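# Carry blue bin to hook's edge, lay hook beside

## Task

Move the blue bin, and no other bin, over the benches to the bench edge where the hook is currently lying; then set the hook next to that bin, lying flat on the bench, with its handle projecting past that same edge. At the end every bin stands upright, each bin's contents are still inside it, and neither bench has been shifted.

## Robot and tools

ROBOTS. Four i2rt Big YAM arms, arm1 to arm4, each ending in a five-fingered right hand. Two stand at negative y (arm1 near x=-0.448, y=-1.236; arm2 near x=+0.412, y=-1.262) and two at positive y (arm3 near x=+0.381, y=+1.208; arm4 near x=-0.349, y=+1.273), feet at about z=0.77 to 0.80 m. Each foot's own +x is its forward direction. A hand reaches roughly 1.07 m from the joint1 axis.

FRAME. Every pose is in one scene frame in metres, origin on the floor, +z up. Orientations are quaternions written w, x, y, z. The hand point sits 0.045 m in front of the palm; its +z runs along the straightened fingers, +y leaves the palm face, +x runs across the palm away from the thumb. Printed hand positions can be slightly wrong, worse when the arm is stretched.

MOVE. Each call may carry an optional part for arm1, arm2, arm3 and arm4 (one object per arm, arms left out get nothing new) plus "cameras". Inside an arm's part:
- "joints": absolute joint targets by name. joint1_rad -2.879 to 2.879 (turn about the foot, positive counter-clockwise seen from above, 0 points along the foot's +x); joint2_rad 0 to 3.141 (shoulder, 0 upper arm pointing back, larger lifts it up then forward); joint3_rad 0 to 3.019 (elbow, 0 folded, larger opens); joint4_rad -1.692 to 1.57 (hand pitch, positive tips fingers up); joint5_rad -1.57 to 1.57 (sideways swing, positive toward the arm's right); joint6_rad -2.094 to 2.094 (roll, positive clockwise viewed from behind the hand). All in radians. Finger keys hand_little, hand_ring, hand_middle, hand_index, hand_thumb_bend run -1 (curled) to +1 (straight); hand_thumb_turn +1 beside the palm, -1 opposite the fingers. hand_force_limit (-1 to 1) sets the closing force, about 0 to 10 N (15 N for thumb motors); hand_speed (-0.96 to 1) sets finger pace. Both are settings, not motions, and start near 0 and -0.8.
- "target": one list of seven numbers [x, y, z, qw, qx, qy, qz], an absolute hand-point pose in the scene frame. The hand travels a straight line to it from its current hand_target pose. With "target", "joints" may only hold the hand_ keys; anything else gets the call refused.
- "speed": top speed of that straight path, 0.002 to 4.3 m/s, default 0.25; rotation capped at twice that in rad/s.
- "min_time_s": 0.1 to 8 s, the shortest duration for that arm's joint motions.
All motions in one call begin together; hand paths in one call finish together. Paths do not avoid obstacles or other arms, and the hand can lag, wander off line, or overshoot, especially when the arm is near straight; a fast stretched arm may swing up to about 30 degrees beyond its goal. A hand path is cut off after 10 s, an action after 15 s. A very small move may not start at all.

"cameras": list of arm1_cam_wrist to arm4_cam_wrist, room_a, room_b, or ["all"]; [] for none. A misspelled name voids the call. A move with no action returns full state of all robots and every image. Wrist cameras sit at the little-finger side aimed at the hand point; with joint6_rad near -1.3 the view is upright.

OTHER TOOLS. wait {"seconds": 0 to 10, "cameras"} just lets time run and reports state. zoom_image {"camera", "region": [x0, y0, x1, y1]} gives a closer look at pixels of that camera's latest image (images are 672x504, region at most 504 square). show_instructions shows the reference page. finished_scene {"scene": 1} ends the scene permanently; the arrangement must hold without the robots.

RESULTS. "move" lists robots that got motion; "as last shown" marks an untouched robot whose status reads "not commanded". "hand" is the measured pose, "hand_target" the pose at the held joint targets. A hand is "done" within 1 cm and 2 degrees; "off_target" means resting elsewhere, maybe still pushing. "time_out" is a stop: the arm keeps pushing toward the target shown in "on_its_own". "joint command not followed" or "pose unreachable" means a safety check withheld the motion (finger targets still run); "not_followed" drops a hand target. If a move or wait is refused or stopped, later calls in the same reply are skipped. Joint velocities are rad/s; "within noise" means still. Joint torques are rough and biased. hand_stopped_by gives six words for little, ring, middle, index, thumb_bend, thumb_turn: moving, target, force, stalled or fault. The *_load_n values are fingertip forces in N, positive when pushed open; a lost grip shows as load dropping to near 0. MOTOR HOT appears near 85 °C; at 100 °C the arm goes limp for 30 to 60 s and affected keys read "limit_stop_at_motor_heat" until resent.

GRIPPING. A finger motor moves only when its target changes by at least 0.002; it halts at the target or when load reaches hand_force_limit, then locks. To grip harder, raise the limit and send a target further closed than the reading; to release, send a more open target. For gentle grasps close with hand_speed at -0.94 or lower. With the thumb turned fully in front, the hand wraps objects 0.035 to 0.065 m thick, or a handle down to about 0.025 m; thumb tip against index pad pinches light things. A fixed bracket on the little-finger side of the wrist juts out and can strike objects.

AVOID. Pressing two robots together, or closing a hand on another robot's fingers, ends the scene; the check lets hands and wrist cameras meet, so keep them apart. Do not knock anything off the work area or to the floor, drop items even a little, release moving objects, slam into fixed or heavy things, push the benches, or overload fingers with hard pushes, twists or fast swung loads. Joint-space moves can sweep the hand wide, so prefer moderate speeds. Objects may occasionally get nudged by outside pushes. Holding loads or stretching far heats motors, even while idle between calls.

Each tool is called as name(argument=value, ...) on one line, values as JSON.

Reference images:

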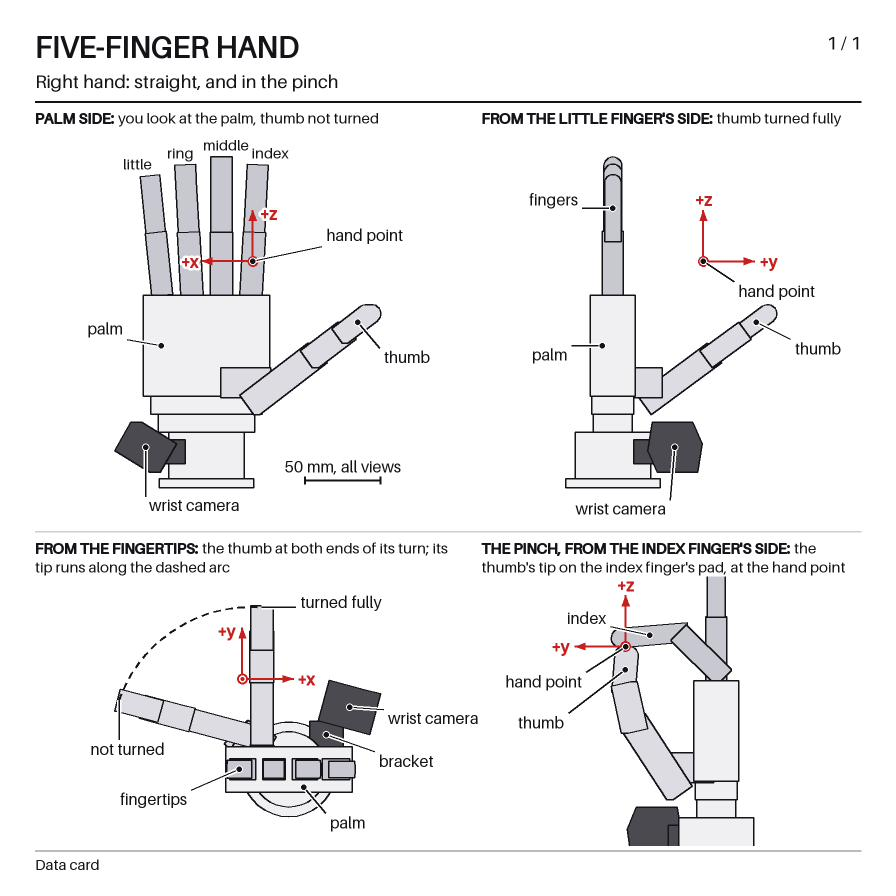

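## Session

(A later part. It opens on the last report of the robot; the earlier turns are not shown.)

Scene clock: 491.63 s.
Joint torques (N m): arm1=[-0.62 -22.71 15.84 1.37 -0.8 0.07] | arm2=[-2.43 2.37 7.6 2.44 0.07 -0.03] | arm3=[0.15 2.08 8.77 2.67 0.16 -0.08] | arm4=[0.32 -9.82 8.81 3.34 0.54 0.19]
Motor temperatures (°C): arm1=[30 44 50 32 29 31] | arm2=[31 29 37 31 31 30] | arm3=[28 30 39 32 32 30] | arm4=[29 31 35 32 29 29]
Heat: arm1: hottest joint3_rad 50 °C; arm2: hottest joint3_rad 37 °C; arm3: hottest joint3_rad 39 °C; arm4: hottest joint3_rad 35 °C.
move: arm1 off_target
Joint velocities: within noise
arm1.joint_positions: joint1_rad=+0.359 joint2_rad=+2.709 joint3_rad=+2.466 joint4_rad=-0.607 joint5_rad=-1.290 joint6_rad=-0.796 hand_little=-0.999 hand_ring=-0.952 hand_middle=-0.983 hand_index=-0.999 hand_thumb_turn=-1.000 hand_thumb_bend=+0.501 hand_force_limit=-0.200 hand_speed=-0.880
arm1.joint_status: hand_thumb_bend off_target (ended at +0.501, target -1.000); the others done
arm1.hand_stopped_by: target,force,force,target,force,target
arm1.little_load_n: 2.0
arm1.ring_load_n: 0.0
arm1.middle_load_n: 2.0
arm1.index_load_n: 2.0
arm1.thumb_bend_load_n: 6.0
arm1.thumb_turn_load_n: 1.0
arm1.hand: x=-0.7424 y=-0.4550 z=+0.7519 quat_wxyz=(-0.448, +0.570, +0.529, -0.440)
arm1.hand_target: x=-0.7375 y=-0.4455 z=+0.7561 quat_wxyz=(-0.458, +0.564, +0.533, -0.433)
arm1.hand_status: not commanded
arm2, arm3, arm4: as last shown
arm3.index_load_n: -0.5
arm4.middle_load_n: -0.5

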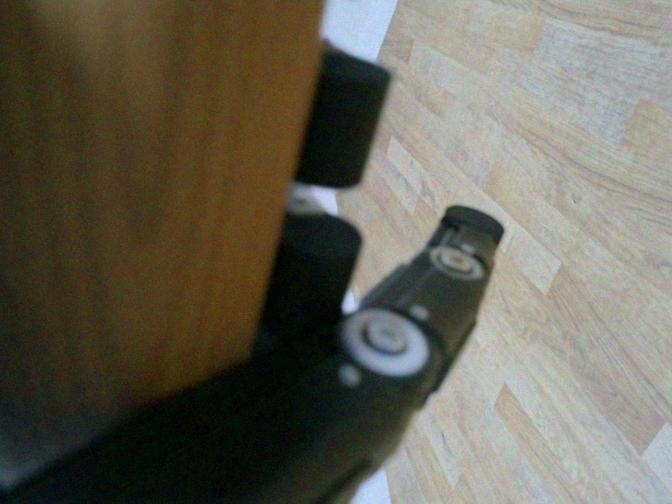

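move(arm1={"joints": {"hand_speed": -0.9, "hand_force_limit": 0.1, "hand_thumb_bend": -0.98, "hand_ring": -0.99, "hand_middle": -0.995}}, cameras=["arm1_cam_wrist"])

Scene clock: 494.77 s.
Joint torques (N m): arm1=[-0.38 -23.36 15.82 1.44 -0.79 0.04] | arm2=[-2.14 2.32 7.54 2.37 0.06 -0.05] | arm3=[0.91 2.02 8.69 2.52 0.15 -0.05] | arm4=[0.09 -9.35 8.73 3.36 0.55 0.2]
Motor temperatures (°C): arm1=[30 44 50 32 29 31] | arm2=[31 29 37 31 31 30] | arm3=[28 30 39 32 32 30] | arm4=[29 31 36 32 29 29]
Heat: arm1: hottest joint3_rad 50 °C; arm2: hottest joint3_rad 37 °C; arm3: hottest joint3_rad 39 °C; arm4: hottest joint3_rad 36 °C.
move: arm1 off_target
Joint velocities: within noise
arm1.joint_positions: joint1_rad=+0.359 joint2_rad=+2.711 joint3_rad=+2.466 joint4_rad=-0.608 joint5_rad=-1.290 joint6_rad=-0.796 hand_little=-1.000 hand_ring=-0.989 hand_middle=-0.992 hand_index=-0.999 hand_thumb_turn=-1.000 hand_thumb_bend=+0.472 hand_force_limit=+0.100 hand_speed=-0.900
arm1.joint_status: hand_thumb_bend off_target (ended at +0.472, target -0.980); the others done
arm1.hand_stopped_by: target,target,target,target,force,target
arm1.little_load_n: 0.5
arm1.ring_load_n: 4.0
arm1.middle_load_n: 4.5
arm1.index_load_n: 2.0
arm1.thumb_bend_load_n: 8.0
arm1.thumb_turn_load_n: 1.5
arm1.hand: x=-0.7423 y=-0.4554 z=+0.7506 quat_wxyz=(-0.447, +0.571, +0.528, -0.441)
arm1.hand_target: x=-0.7376 y=-0.4454 z=+0.7567 quat_wxyz=(-0.459, +0.564, +0.533, -0.433)
arm1.hand_status: not commanded
arm2.joint_positions: joint1_rad=+0.142 joint2_rad=+0.612 joint3_rad=+1.479 joint4_rad=-1.291 joint5_rad=+0.235 joint6_rad=-1.394 hand_little=+1.000 hand_ring=+1.000 hand_middle=+1.000 hand_index=+1.000 hand_thumb_turn=+1.000 hand_thumb_bend=+1.000 hand_force_limit=+0.000 hand_speed=-0.800
arm2.joint_status: not commanded
arm2.hand_stopped_by: target,target,target,target,target,target
arm2.little_load_n: 0.0
arm2.ring_load_n: 0.0
arm2.middle_load_n: 0.0
arm2.index_load_n: 0.0
arm2.thumb_bend_load_n: 0.0
arm2.thumb_turn_load_n: 0.0
arm2.hand: x=+0.4659 y=-1.0357 z=+1.3564 quat_wxyz=(-0.400, +0.622, +0.560, +0.374)
arm2.hand_target: x=+0.4665 y=-1.0378 z=+1.3639 quat_wxyz=(-0.407, +0.619, +0.555, +0.378)
arm2.hand_status: not commanded
arm3.joint_positions: joint1_rad=+0.299 joint2_rad=+0.625 joint3_rad=+1.390 joint4_rad=-0.819 joint5_rad=-0.214 joint6_rad=-0.801 hand_little=+1.000 hand_ring=+1.000 hand_middle=+1.000 hand_index=+1.000 hand_thumb_turn=+1.000 hand_thumb_bend=+1.000 hand_force_limit=+0.000 hand_speed=-0.800
arm3.joint_status: not commanded
arm3.hand_stopped_by: target,target,target,target,target,target
arm3.little_load_n: 0.0
arm3.ring_load_n: 0.0
arm3.middle_load_n: 0.0
arm3.index_load_n: 0.0
arm3.thumb_bend_load_n: 0.0
arm3.thumb_turn_load_n: 0.0
arm3.hand: x=+0.4835 y=+0.9396 z=+1.3986 quat_wxyz=(+0.092, +0.439, -0.572, +0.687)
arm3.hand_target: x=+0.4828 y=+0.9413 z=+1.4112 quat_wxyz=(+0.096, +0.434, -0.561, +0.698)
arm3.hand_status: not commanded
arm4.joint_positions: joint1_rad=+0.518 joint2_rad=+1.347 joint3_rad=+0.859 joint4_rad=+0.243 joint5_rad=+0.520 joint6_rad=-1.345 hand_little=+1.000 hand_ring=+1.000 hand_middle=+1.000 hand_index=+1.000 hand_thumb_turn=+1.000 hand_thumb_bend=+1.000 hand_force_limit=+0.000 hand_speed=-0.800
arm4.joint_status: not commanded
arm4.hand_stopped_by: target,target,target,target,target,target
arm4.little_load_n: 0.0
arm4.ring_load_n: 0.0
arm4.middle_load_n: 0.0
arm4.index_load_n: 0.0
arm4.thumb_bend_load_n: 0.0
arm4.thumb_turn_load_n: 0.0
arm4.hand: x=-0.2696 y=+0.7178 z=+1.0078 quat_wxyz=(+0.457, +0.484, -0.610, +0.431)
arm4.hand_target: x=-0.2622 y=+0.7108 z=+1.0316 quat_wxyz=(+0.459, +0.460, -0.605, +0.459)
arm4.hand_status: not commanded

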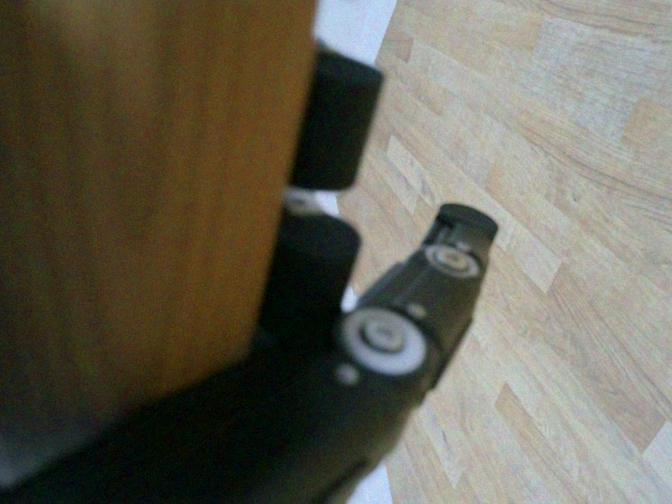

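move(arm1={"target": [-0.735, -0.455, 0.83, 0.4565, -0.5637, -0.535, 0.4332], "speed": 0.06}, cameras=["arm1_cam_wrist", "room_b"])

zoom_image(camera="room_b", region=[210, 240, 370, 370])

Scene clock: 498.23 s.
Joint torques (N m): arm1=[-0.67 -27.99 12.78 1.5 -0.93 -0.12] | arm2=[-2.26 2.67 7.54 2.4 0.03 -0.04] | arm3=[0.56 1.96 8.96 2.7 0.16 -0.1] | arm4=[0.32 -9.52 8.77 3.47 0.53 0.18]
Motor temperatures (°C): arm1=[29 44 50 32 29 31] | arm2=[31 29 37 31 31 30] | arm3=[28 30 39 32 32 30] | arm4=[29 31 36 32 29 29]
Heat: arm1: hottest joint3_rad 50 °C; arm2: hottest joint3_rad 37 °C; arm3: hottest joint3_rad 39 °C; arm4: hottest joint3_rad 36 °C.
move: arm1 off_target
Joint velocities: within noise
arm1.joint_positions: joint1_rad=+0.359 joint2_rad=+2.669 joint3_rad=+2.466 joint4_rad=-0.720 joint5_rad=-1.290 joint6_rad=-0.796 hand_little=-0.999 hand_ring=-0.989 hand_middle=-0.992 hand_index=-0.999 hand_thumb_turn=-1.000 hand_thumb_bend=+0.472 hand_force_limit=+0.100 hand_speed=-0.900
arm1.joint_status: not commanded
arm1.hand_stopped_by: target,target,target,target,force,target
arm1.little_load_n: 1.0
arm1.ring_load_n: 4.0
arm1.middle_load_n: 4.5
arm1.index_load_n: 2.5
arm1.thumb_bend_load_n: 7.5
arm1.thumb_turn_load_n: 1.0
arm1.hand: x=-0.7407 y=-0.4672 z=+0.7783 quat_wxyz=(-0.425, +0.589, +0.515, -0.456)
arm1.hand_target: x=-0.7358 y=-0.4557 z=+0.8290 quat_wxyz=(-0.456, +0.564, +0.535, -0.434)
arm1.hand_status: off_target (0.053 m and 5.8 deg from the pose sent, 0.080 m and 1.8 deg at the start)
arm2, arm3, arm4: as last shown
arm3.index_load_n: -0.5

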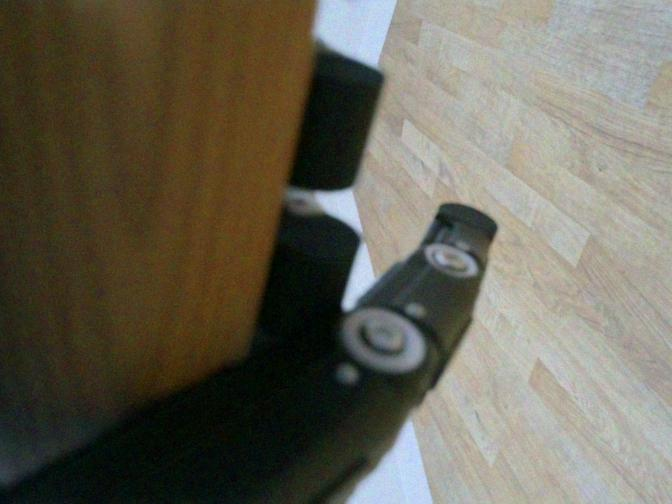

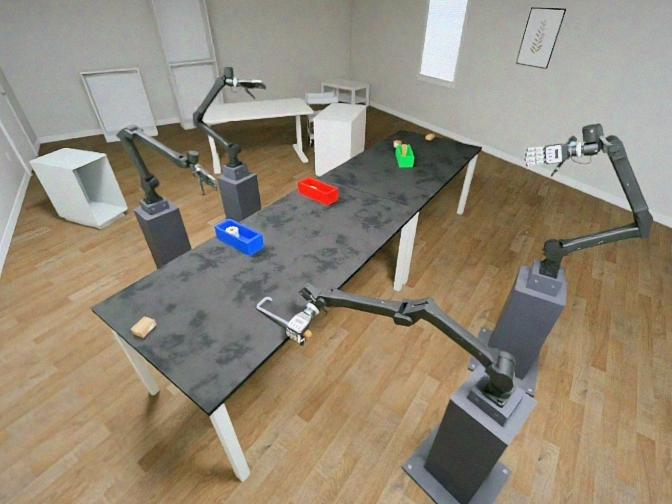

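Scaled by 3.150 from the camera's image (finer frame: 960x720).

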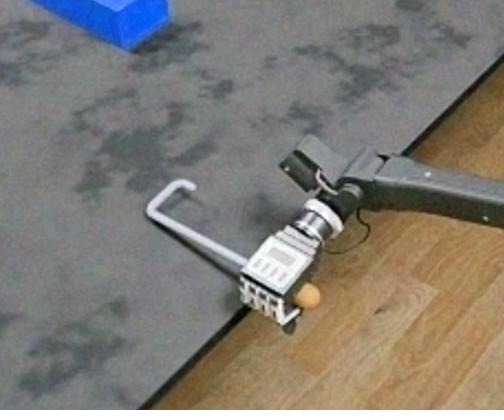

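move(arm1={"target": [-0.68, -0.48, 0.90, 0.4565, -0.5637, -0.535, 0.4332], "speed": 0.08}, arm4={"target": [-0.312, 0.72, 0.80, 0, 0, -0.7934, 0.6088], "speed": 0.2}, cameras=["arm1_cam_wrist", "arm4_cam_wrist", "room_a", "room_b"])

Scene clock: 520.53 s.
Joint torques (N m): arm1=[-0.56 -26.99 13.65 1.39 -1.64 -0.53] | arm2=[-2.2 2.26 7.57 2.37 0.04 -0.02] | arm3=[0.32 2.49 8.72 2.62 0.13 -0.1] | arm4=[-0.91 -9.7 3.93 3.52 -0.04 0.24]
Motor temperatures (°C): arm1=[29 44 48 32 29 31] | arm2=[31 29 38 31 31 30] | arm3=[28 30 39 32 32 30] | arm4=[29 31 35 32 29 29]
Heat: arm1: hottest joint3_rad 48 °C; arm2: hottest joint3_rad 38 °C; arm3: hottest joint3_rad 39 °C; arm4: hottest joint3_rad 35 °C.
move: arm1 off_target; arm4 done
Joint velocities: within noise
arm1.joint_positions: joint1_rad=+0.290 joint2_rad=+2.517 joint3_rad=+2.378 joint4_rad=-0.957 joint5_rad=-1.314 joint6_rad=-0.923 hand_little=-0.999 hand_ring=-0.989 hand_middle=-0.992 hand_index=-0.999 hand_thumb_turn=-1.000 hand_thumb_bend=+0.472 hand_force_limit=+0.100 hand_speed=-0.900
arm1.joint_status: not commanded
arm1.hand_stopped_by: target,target,target,target,force,target
arm1.little_load_n: 1.0
arm1.ring_load_n: 4.0
arm1.middle_load_n: 4.5
arm1.index_load_n: 2.5
arm1.thumb_bend_load_n: 7.5
arm1.thumb_turn_load_n: 1.0
arm1.hand: x=-0.6839 y=-0.4893 z=+0.8512 quat_wxyz=(-0.415, +0.607, +0.496, -0.462)
arm1.hand_target: x=-0.6797 y=-0.4797 z=+0.9009 quat_wxyz=(-0.460, +0.565, +0.532, -0.432)
arm1.hand_status: off_target (0.050 m and 8.8 deg from the pose sent, 0.137 m and 5.8 deg at the start)
arm2, arm3: as last shown
arm3.ring_load_n: -0.5
arm3.index_load_n: 0.0
arm4.joint_positions: joint1_rad=+0.144 joint2_rad=+1.675 joint3_rad=+0.591 joint4_rad=+0.802 joint5_rad=+0.010 joint6_rad=+0.005 hand_little=+1.000 hand_ring=+1.000 hand_middle=+1.000 hand_index=+1.000 hand_thumb_turn=+1.000 hand_thumb_bend=+1.000 hand_force_limit=+0.000 hand_speed=-0.800
arm4.joint_status: not commanded
arm4.hand_stopped_by: target,target,target,target,target,target
arm4.little_load_n: 0.0
arm4.ring_load_n: 0.0
arm4.middle_load_n: 0.0
arm4.index_load_n: 0.0
arm4.thumb_bend_load_n: 0.0
arm4.thumb_turn_load_n: 0.0
arm4.hand: x=-0.3100 y=+0.7250 z=+0.7972 quat_wxyz=(+0.003, +0.007, -0.801, +0.599)
arm4.hand_target: x=-0.3123 y=+0.7231 z=+0.8011 quat_wxyz=(-0.002, -0.002, -0.794, +0.608)
arm4.hand_status: done (0.006 m and 1.6 deg from the pose sent, 0.212 m and 83.5 deg at the start)

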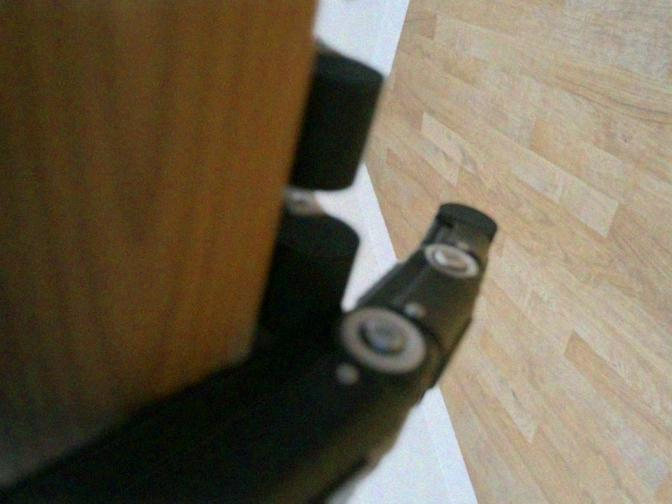

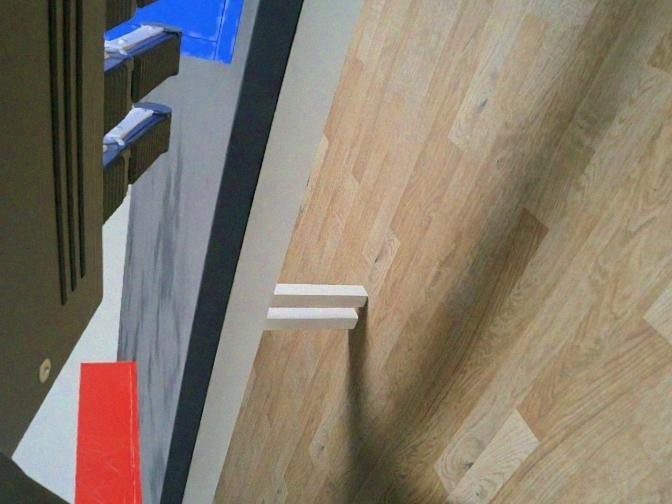

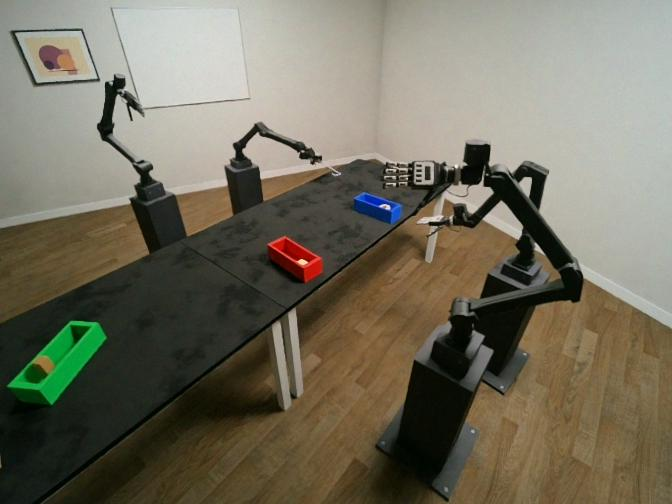

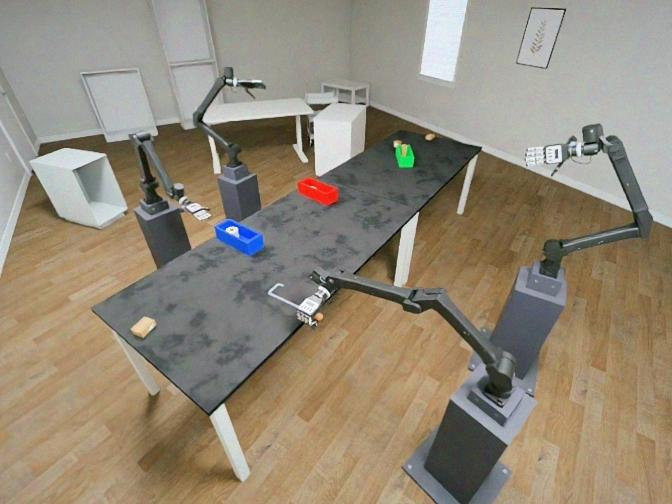

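move(arm1={"target": [-0.66, -0.50, 0.95, 0.4565, -0.5637, -0.535, 0.4332], "speed": 0.08}, arm4={"target": [-0.312, 0.60, 0.80, 0, 0, -0.7934, 0.6088], "speed": 0.1}, cameras=["arm4_cam_wrist", "room_a", "room_b"])

zoom_image(camera="room_a", region=[300, 140, 500, 280])

zoom_image(camera="room_b", region=[140, 180, 380, 350])

Scene clock: 526.20 s.
Joint torques (N m): arm1=[-0.62 -25.64 14.27 1.14 -1.72 -0.56] | arm2=[-2.2 2.49 7.62 2.24 0.07 -0.01] | arm3=[0.62 2.43 8.77 2.5 0.17 -0.1] | arm4=[-0.91 -13.04 7.62 1.28 0.04 0.17]
Motor temperatures (°C): arm1=[29 45 47 32 30 31] | arm2=[31 29 38 31 31 30] | arm3=[28 30 39 32 32 30] | arm4=[29 31 35 32 29 29]
Heat: arm1: hottest joint3_rad 47 °C; arm2: hottest joint3_rad 38 °C; arm3: hottest joint3_rad 39 °C; arm4: hottest joint3_rad 35 °C.
move: arm1 off_target; arm4 off_target
Joint velocities: within noise
arm1.joint_positions: joint1_rad=+0.266 joint2_rad=+2.427 joint3_rad=+2.351 joint4_rad=-1.112 joint5_rad=-1.324 joint6_rad=-1.015 hand_little=-0.999 hand_ring=-0.989 hand_middle=-0.992 hand_index=-0.999 hand_thumb_turn=-1.000 hand_thumb_bend=+0.472 hand_force_limit=+0.100 hand_speed=-0.900
arm1.joint_status: not commanded
arm1.hand_stopped_by: target,target,target,target,force,target
arm1.little_load_n: 1.0
arm1.ring_load_n: 4.5
arm1.middle_load_n: 5.0
arm1.index_load_n: 2.5
arm1.thumb_bend_load_n: 7.5
arm1.thumb_turn_load_n: 1.0
arm1.hand: x=-0.6638 y=-0.5088 z=+0.9028 quat_wxyz=(-0.414, +0.607, +0.495, -0.463)
arm1.hand_target: x=-0.6597 y=-0.5008 z=+0.9505 quat_wxyz=(-0.460, +0.565, +0.532, -0.431)
arm1.hand_status: off_target (0.048 m and 9.0 deg from the pose sent, 0.102 m and 8.8 deg at the start)
arm2, arm3: as last shown
arm2.little_load_n: 0.5
arm2.thumb_turn_load_n: 0.5
arm3.ring_load_n: 0.0
arm4.joint_positions: joint1_rad=+0.144 joint2_rad=+1.887 joint3_rad=+0.902 joint4_rad=+0.708 joint5_rad=+0.009 joint6_rad=+0.005 hand_little=+1.000 hand_ring=+1.000 hand_middle=+1.000 hand_index=+1.000 hand_thumb_turn=+1.000 hand_thumb_bend=+1.000 hand_force_limit=+0.000 hand_speed=-0.800
arm4.joint_status: not commanded
arm4.hand_stopped_by: target,target,target,target,target,target
arm4.little_load_n: 0.0
arm4.ring_load_n: 0.0
arm4.middle_load_n: 0.0
arm4.index_load_n: 0.0
arm4.thumb_bend_load_n: 0.0
arm4.thumb_turn_load_n: 0.0
arm4.hand: x=-0.3080 y=+0.6163 z=+0.7870 quat_wxyz=(+0.003, +0.007, -0.799, +0.601)
arm4.hand_target: x=-0.3114 y=+0.6007 z=+0.7983 quat_wxyz=(+0.000, +0.000, -0.793, +0.609)
arm4.hand_status: off_target (0.021 m and 1.3 deg from the pose sent, 0.125 m and 1.6 deg at the start)

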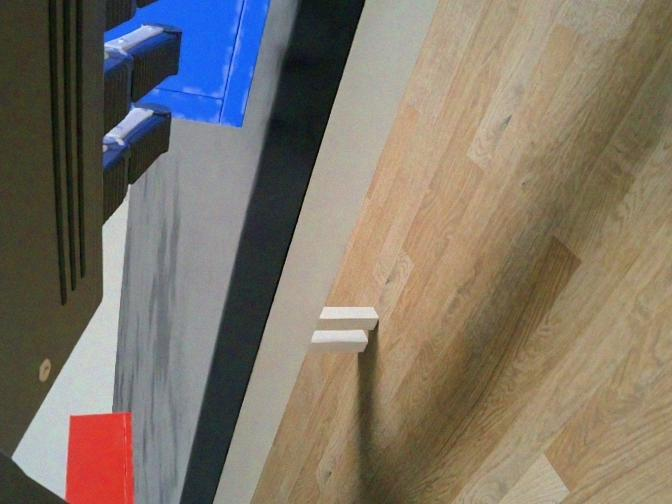

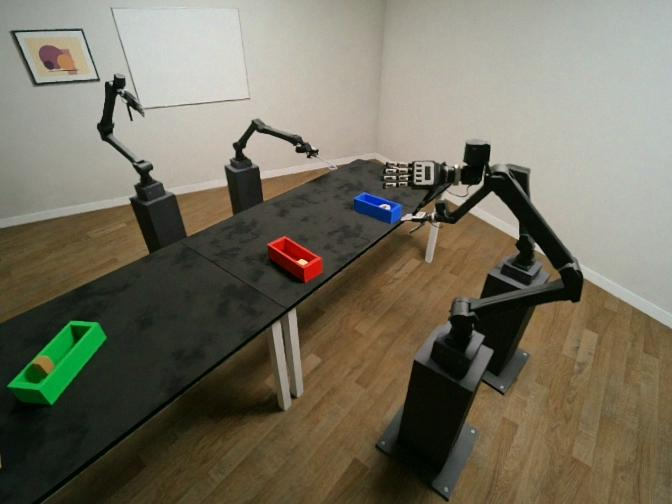

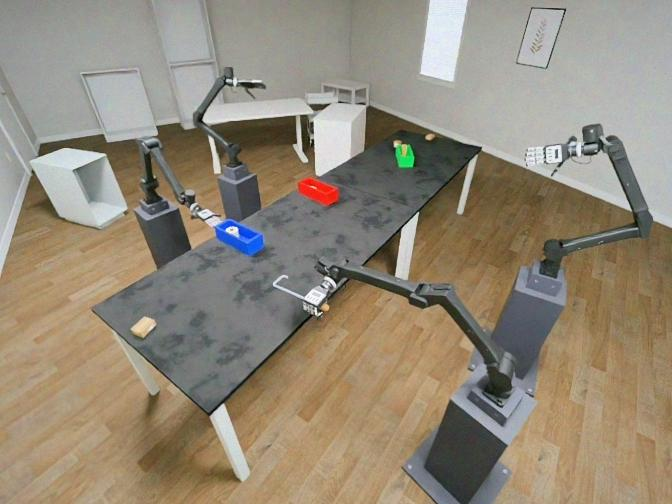

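Scaled by 2.520 from the camera's image (finer frame: 960x720).

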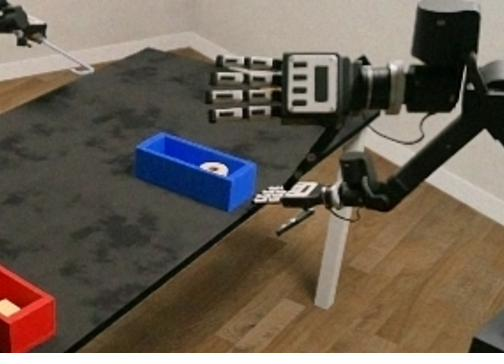

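Scaled by 2.100 from the camera's image (finer frame: 960x720).

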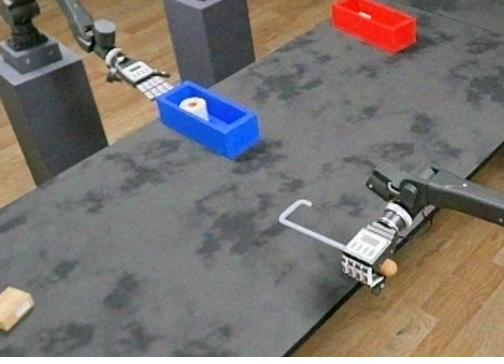

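move(arm4={"target": [-0.316, 0.45, 0.806, 0, 0, -0.7934, 0.6088], "speed": 0.08}, cameras=["arm4_cam_wrist", "room_a", "room_b"])

zoom_image(camera="room_b", region=[140, 180, 380, 350])

Scene clock: 536.20 s.
Joint torques (N m): arm1=[-0.73 -25.52 14.31 1.25 -1.72 -0.54] | arm2=[-2.08 2.32 7.5 2.33 0.05 -0.05] | arm3=[0.38 2.02 8.8 2.54 0.17 -0.1] | arm4=[-1.03 -17.9 9.66 1.44 -0.01 0.16]
Motor temperatures (°C): arm1=[29 47 46 32 30 32] | arm2=[31 29 38 31 31 30] | arm3=[28 30 39 32 32 30] | arm4=[29 32 35 32 29 29]
Heat: arm1: hottest joint2_rad 47 °C; arm2: hottest joint3_rad 38 °C; arm3: hottest joint3_rad 39 °C; arm4: hottest joint3_rad 35 °C.
move: arm4 off_target
Joint velocities: arm1=[within noise] | arm2=[-0.005 -0.005 0.012 0.002 -0.154 0.022] | arm3=[within noise] | arm4=[within noise]
arm1, arm2, arm3: as last shown
arm1.joint_positions: joint1_rad=+0.266 joint2_rad=+2.427 joint3_rad=+2.351 joint4_rad=-1.113 joint5_rad=-1.324 joint6_rad=-1.017 hand_little=-0.999 hand_ring=-0.989 hand_middle=-0.992 hand_index=-0.999 hand_thumb_turn=-1.000 hand_thumb_bend=+0.472 hand_force_limit=+0.100 hand_speed=-0.900
arm1.ring_load_n: 4.0
arm1.middle_load_n: 4.5
arm1.hand: x=-0.6638 y=-0.5089 z=+0.9027 quat_wxyz=(-0.414, +0.607, +0.496, -0.462)
arm1.hand_target: x=-0.6597 y=-0.5008 z=+0.9505 quat_wxyz=(-0.460, +0.565, +0.532, -0.432)
arm2.little_load_n: 0.0
arm2.thumb_turn_load_n: 0.0
arm4.joint_positions: joint1_rad=+0.139 joint2_rad=+2.141 joint3_rad=+1.400 joint4_rad=+0.460 joint5_rad=+0.002 joint6_rad=+0.005 hand_little=+1.000 hand_ring=+1.000 hand_middle=+1.000 hand_index=+1.000 hand_thumb_turn=+1.000 hand_thumb_bend=+1.000 hand_force_limit=+0.000 hand_speed=-0.800
arm4.joint_status: not commanded
arm4.hand_stopped_by: target,target,target,target,target,target
arm4.little_load_n: 0.0
arm4.ring_load_n: 0.0
arm4.middle_load_n: 0.0
arm4.index_load_n: 0.0
arm4.thumb_bend_load_n: 0.0
arm4.thumb_turn_load_n: 0.0
arm4.hand: x=-0.3075 y=+0.4667 z=+0.7892 quat_wxyz=(+0.001, +0.007, -0.800, +0.600)
arm4.hand_target: x=-0.3147 y=+0.4505 z=+0.8046 quat_wxyz=(+0.000, +0.000, -0.793, +0.609)
arm4.hand_status: off_target (0.025 m and 1.5 deg from the pose sent, 0.168 m and 1.3 deg at the start)

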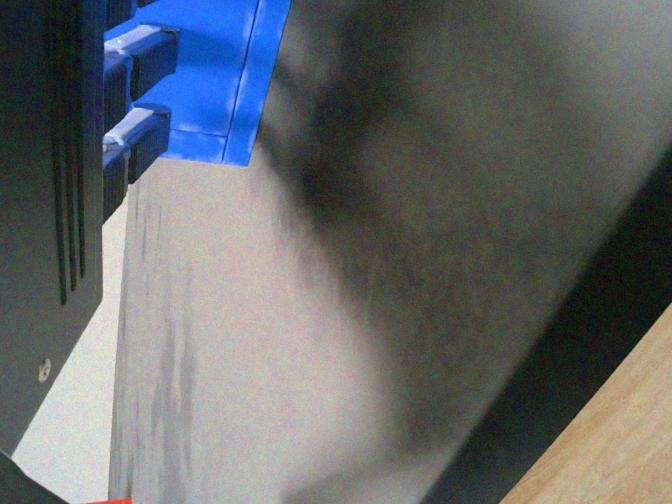

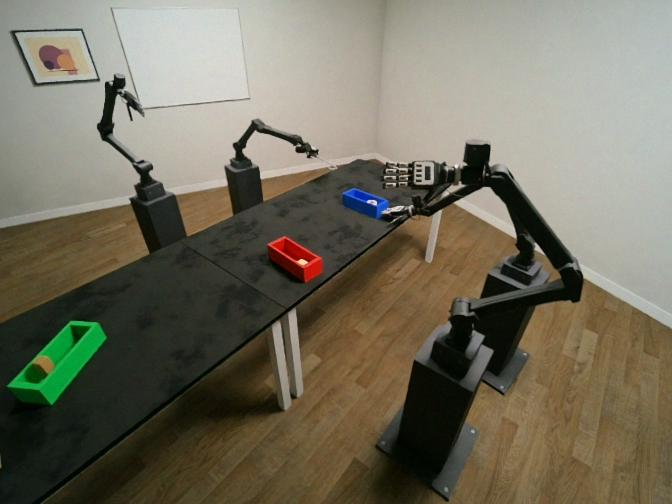

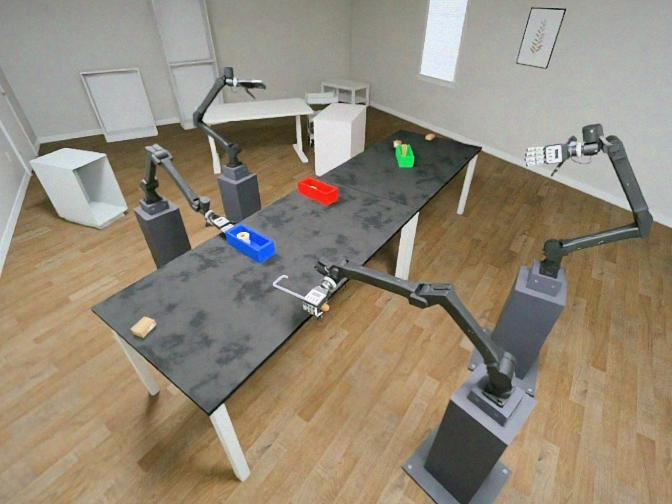

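Scaled by 2.100 from the camera's image (finer frame: 960x720).

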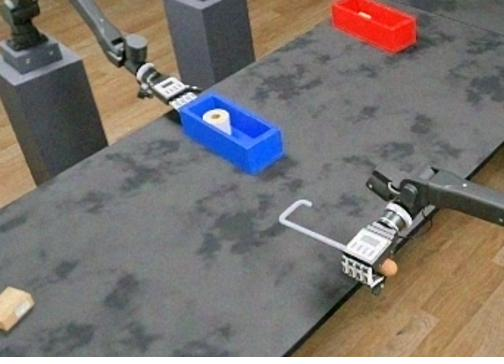

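move(arm4={"target": [-0.320, 0.33, 0.812, 0, 0, -0.7934, 0.6088], "speed": 0.08}, cameras=["arm4_cam_wrist", "room_a", "room_b"])

zoom_image(camera="room_b", region=[140, 180, 380, 350])

zoom_image(camera="room_a", region=[300, 140, 460, 260])

Scene clock: 540.77 s.
Joint torques (N m): arm1=[-0.85 -25.64 14.19 1.21 -1.73 -0.53] | arm2=[-2.32 2.32 7.56 2.28 0.07 -0.05] | arm3=[0.56 2.37 8.75 2.81 0.15 -0.13] | arm4=[-1.44 -21.95 10.97 1.35 0 0.14]
Motor temperatures (°C): arm1=[29 47 46 32 31 32] | arm2=[31 29 38 31 31 30] | arm3=[28 30 39 32 32 30] | arm4=[29 32 35 32 29 29]
Heat: arm1: hottest joint2_rad 47 °C; arm2: hottest joint3_rad 38 °C; arm3: hottest joint3_rad 39 °C; arm4: hottest joint3_rad 35 °C.
move: arm4 off_target
Joint velocities: within noise
arm1, arm2, arm3: as last shown
arm4.joint_positions: joint1_rad=+0.135 joint2_rad=+2.411 joint3_rad=+1.931 joint4_rad=+0.191 joint5_rad=-0.004 joint6_rad=+0.005 hand_little=+1.000 hand_ring=+1.000 hand_middle=+1.000 hand_index=+1.000 hand_thumb_turn=+1.000 hand_thumb_bend=+1.000 hand_force_limit=+0.000 hand_speed=-0.800
arm4.joint_status: not commanded
arm4.hand_stopped_by: target,target,target,target,target,target
arm4.little_load_n: 0.0
arm4.ring_load_n: 0.0
arm4.middle_load_n: 0.0
arm4.index_load_n: 0.0
arm4.thumb_bend_load_n: 0.0
arm4.thumb_turn_load_n: 0.0
arm4.hand: x=-0.3091 y=+0.3452 z=+0.7882 quat_wxyz=(+0.000, +0.007, -0.803, +0.597)
arm4.hand_target: x=-0.3185 y=+0.3311 z=+0.8096 quat_wxyz=(+0.000, +0.000, -0.793, +0.609)
arm4.hand_status: off_target (0.030 m and 1.9 deg from the pose sent, 0.139 m and 1.5 deg at the start)

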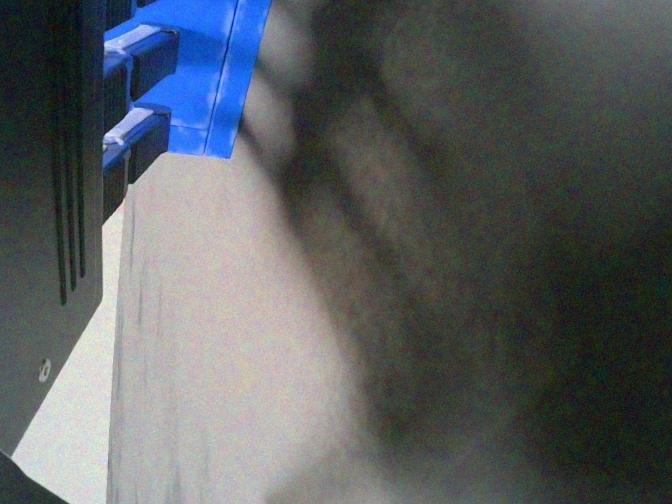

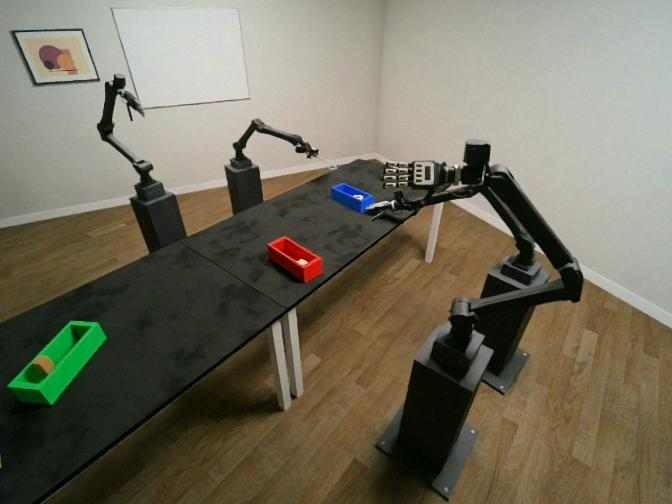

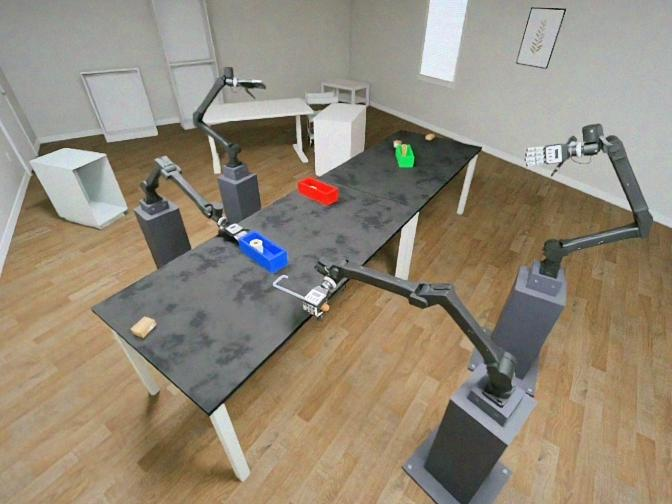

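Scaled by 2.100 from the camera's image (finer frame: 960x720).

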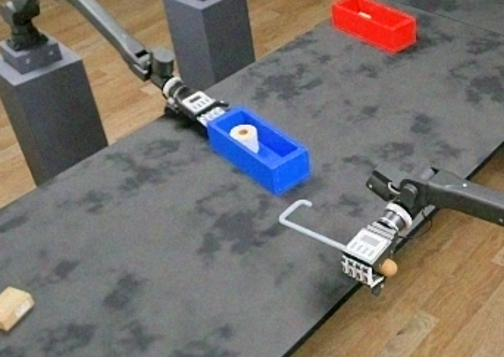

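Scaled by 3.150 from the camera's image (finer frame: 960x720).

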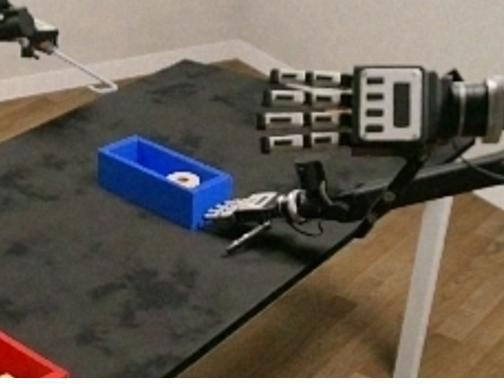

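move(arm4={"target": [-0.326, 0.243, 0.815, 0, 0, -0.7934, 0.6088], "speed": 0.06}, cameras=["arm4_cam_wrist", "room_a", "room_b"])

zoom_image(camera="room_b", region=[180, 200, 360, 340])

zoom_image(camera="room_a", region=[300, 140, 460, 260])

Scene clock: 547.00 s.
Joint torques (N m): arm1=[-0.85 -25.76 14.19 1.24 -1.71 -0.52] | arm2=[-2.02 2.32 7.56 2.3 0.06 -0.05] | arm3=[0.38 2.08 8.75 2.8 0.07 -0.15] | arm4=[-1.49 -25.47 12.11 1.33 -0.04 0.13]
Motor temperatures (°C): arm1=[29 48 45 32 31 32] | arm2=[31 29 38 31 31 30] | arm3=[28 30 39 32 32 30] | arm4=[29 33 36 32 29 29]
Heat: arm1: hottest joint2_rad 48 °C; arm2: hottest joint3_rad 38 °C; arm3: hottest joint3_rad 39 °C; arm4: hottest joint3_rad 36 °C.
move: arm4 off_target
Joint velocities: within noise
arm1, arm2, arm3: as last shown
arm1.ring_load_n: 4.5
arm1.index_load_n: 2.0
arm1.thumb_turn_load_n: 1.5
arm2.thumb_turn_load_n: -0.5
arm3.ring_load_n: 0.5
arm4.joint_positions: joint1_rad=+0.126 joint2_rad=+2.821 joint3_rad=+2.749 joint4_rad=-0.216 joint5_rad=-0.009 joint6_rad=+0.005 hand_little=+1.000 hand_ring=+1.000 hand_middle=+1.000 hand_index=+1.000 hand_thumb_turn=+1.000 hand_thumb_bend=+1.000 hand_force_limit=+0.000 hand_speed=-0.800
arm4.joint_status: not commanded
arm4.hand_stopped_by: target,target,target,target,target,target
arm4.little_load_n: 0.0
arm4.ring_load_n: 0.0
arm4.middle_load_n: 0.0
arm4.index_load_n: 0.0
arm4.thumb_bend_load_n: 0.0
arm4.thumb_turn_load_n: 0.0
arm4.hand: x=-0.3166 y=+0.2493 z=+0.7902 quat_wxyz=(+0.001, +0.005, -0.802, +0.597)
arm4.hand_target: x=-0.3265 y=+0.2435 z=+0.8136 quat_wxyz=(+0.001, -0.001, -0.793, +0.610)
arm4.hand_status: off_target (0.027 m and 1.8 deg from the pose sent, 0.107 m and 1.9 deg at the start)

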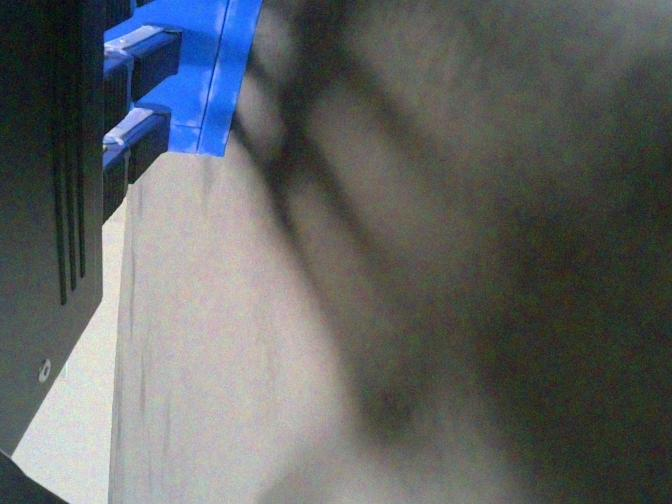

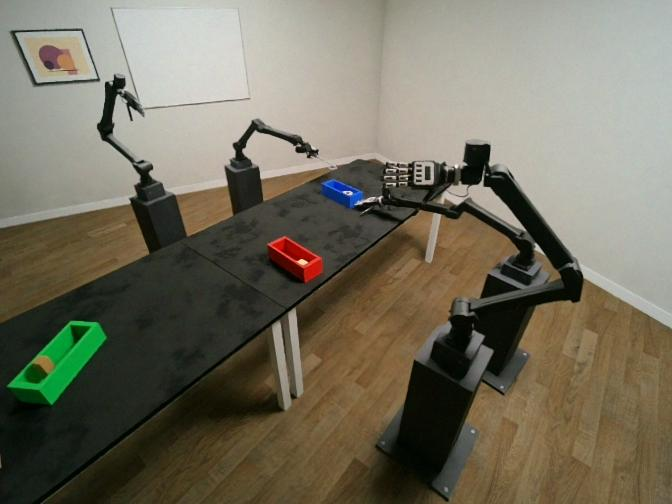

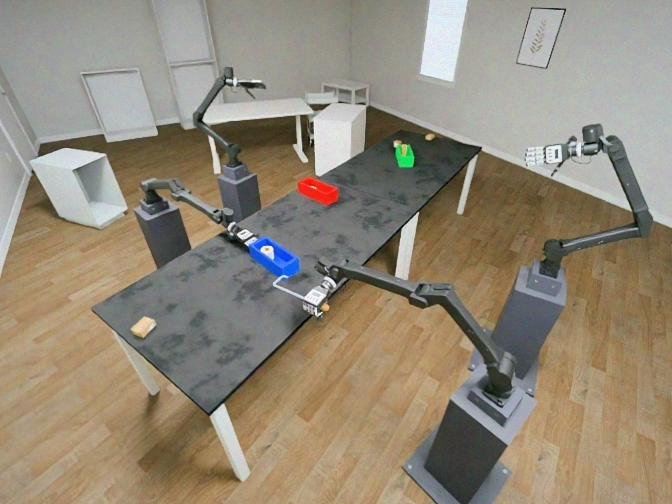

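Scaled by 2.800 from the camera's image (finer frame: 960x720).

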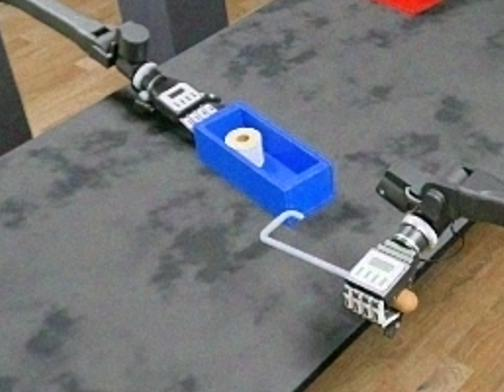

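Scaled by 3.150 from the camera's image (finer frame: 960x720).

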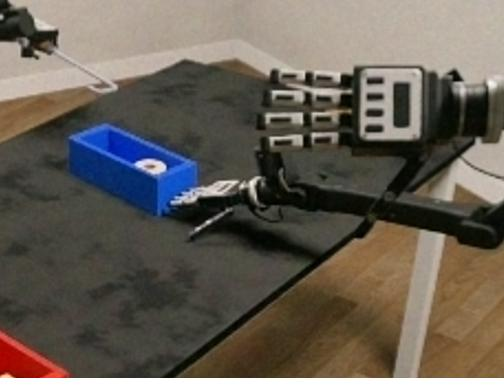

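zoom_image(camera="room_a", region=[285, 135, 365, 205])

zoom_image(camera="room_b", region=[240, 230, 350, 330])

Scaled by 6.300 from the camera's image (finer frame: 960x720).

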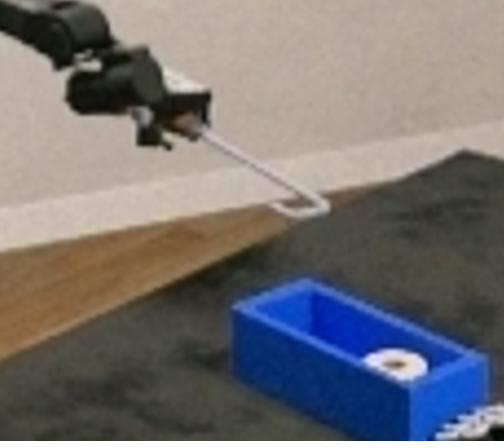

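Scaled by 4.582 from the camera's image (finer frame: 960x720).

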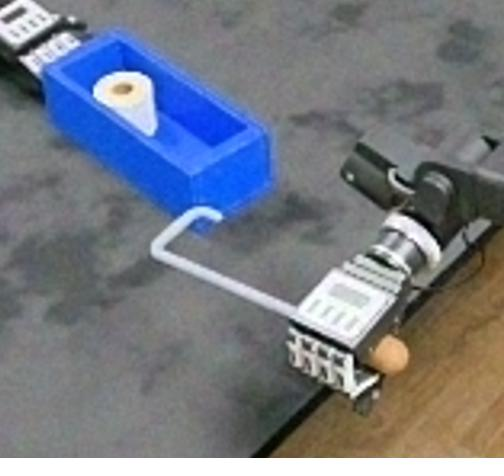

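move(arm1={"target": [-0.680, -0.445, 0.84, 0.4565, -0.5637, -0.535, 0.4332], "speed": 0.08}, cameras=["room_a", "room_b"])

zoom_image(camera="room_b", region=[230, 230, 350, 340])

zoom_image(camera="room_a", region=[285, 135, 365, 205])

Scene clock: 610.47 s.
Joint torques (N m): arm1=[0.26 -23.77 19.43 1.4 -1.25 -0.09] | arm2=[-2.43 2.61 7.64 2.45 0.08 -0.03] | arm3=[0.73 2.2 8.83 2.55 0.14 -0.14] | arm4=[-1.44 -25.05 11.93 1.32 -0.02 0.15]
Motor temperatures (°C): arm1=[29 52 46 32 32 32] | arm2=[31 29 38 31 31 30] | arm3=[28 30 39 32 32 30] | arm4=[29 40 41 32 29 29]
Heat: arm1: hottest joint2_rad 52 °C; arm2: hottest joint3_rad 38 °C; arm3: hottest joint3_rad 39 °C; arm4: hottest joint3_rad 41 °C.
move: arm1 off_target
Joint velocities: within noise
arm1.joint_positions: joint1_rad=+0.275 joint2_rad=+2.663 joint3_rad=+2.547 joint4_rad=-1.002 joint5_rad=-1.324 joint6_rad=-0.991 hand_little=-0.999 hand_ring=-0.989 hand_middle=-0.992 hand_index=-0.999 hand_thumb_turn=-1.000 hand_thumb_bend=+0.472 hand_force_limit=+0.100 hand_speed=-0.900
arm1.joint_status: not commanded
arm1.hand_stopped_by: target,target,target,target,force,target
arm1.little_load_n: 1.0
arm1.ring_load_n: 4.5
arm1.middle_load_n: 4.5
arm1.index_load_n: 2.5
arm1.thumb_bend_load_n: 7.5
arm1.thumb_turn_load_n: 1.0
arm1.hand: x=-0.6733 y=-0.4646 z=+0.8066 quat_wxyz=(-0.429, +0.595, +0.506, -0.453)
arm1.hand_target: x=-0.6797 y=-0.4494 z=+0.8392 quat_wxyz=(-0.459, +0.565, +0.533, -0.432)
arm1.hand_status: off_target (0.039 m and 6.3 deg from the pose sent, 0.091 m and 9.0 deg at the start)
arm2, arm3, arm4: as last shown
arm2.thumb_turn_load_n: 0.0
arm3.ring_load_n: 0.0
arm3.middle_load_n: -0.5
arm3.thumb_bend_load_n: -0.5
arm4.joint_positions: joint1_rad=+0.126 joint2_rad=+2.823 joint3_rad=+2.750 joint4_rad=-0.216 joint5_rad=-0.009 joint6_rad=+0.005 hand_little=+1.000 hand_ring=+1.000 hand_middle=+1.000 hand_index=+1.000 hand_thumb_turn=+1.000 hand_thumb_bend=+1.000 hand_force_limit=+0.000 hand_speed=-0.800
arm4.hand: x=-0.3166 y=+0.2493 z=+0.7895 quat_wxyz=(+0.001, +0.005, -0.802, +0.597)
arm4.hand_target: x=-0.3265 y=+0.2435 z=+0.8129 quat_wxyz=(+0.001, -0.001, -0.793, +0.610)

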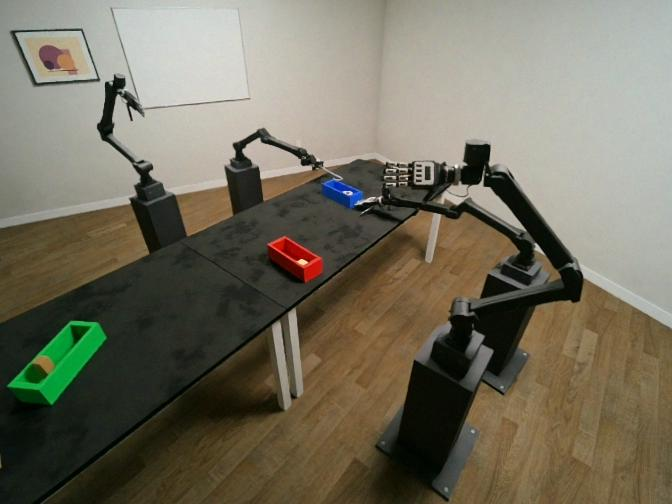

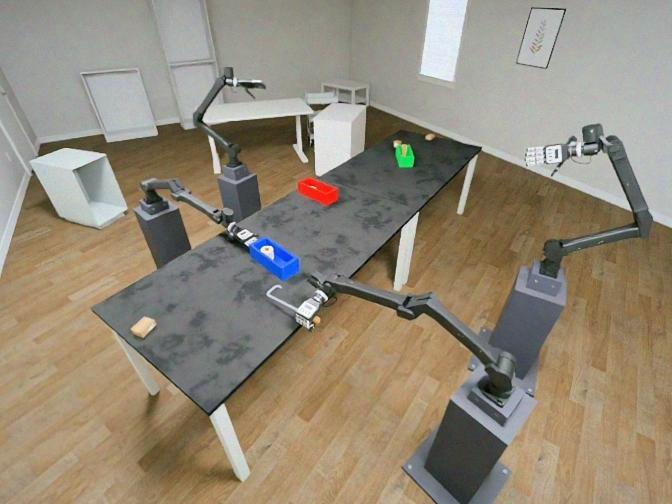

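Scaled by 4.200 from the camera's image (finer frame: 960x720).

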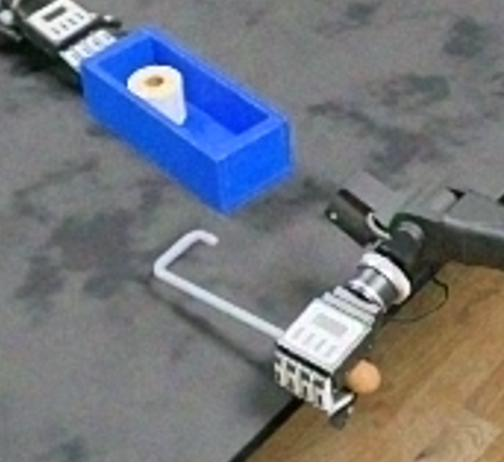

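Scaled by 6.300 from the camera's image (finer frame: 960x720).

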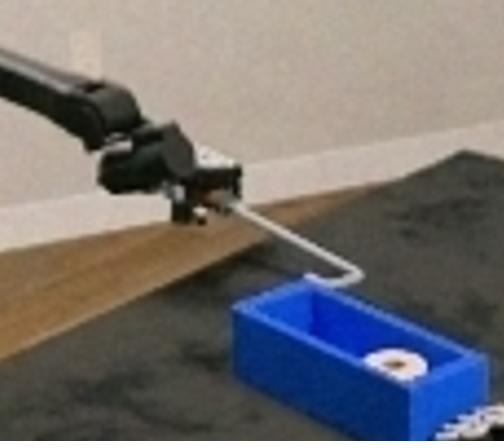

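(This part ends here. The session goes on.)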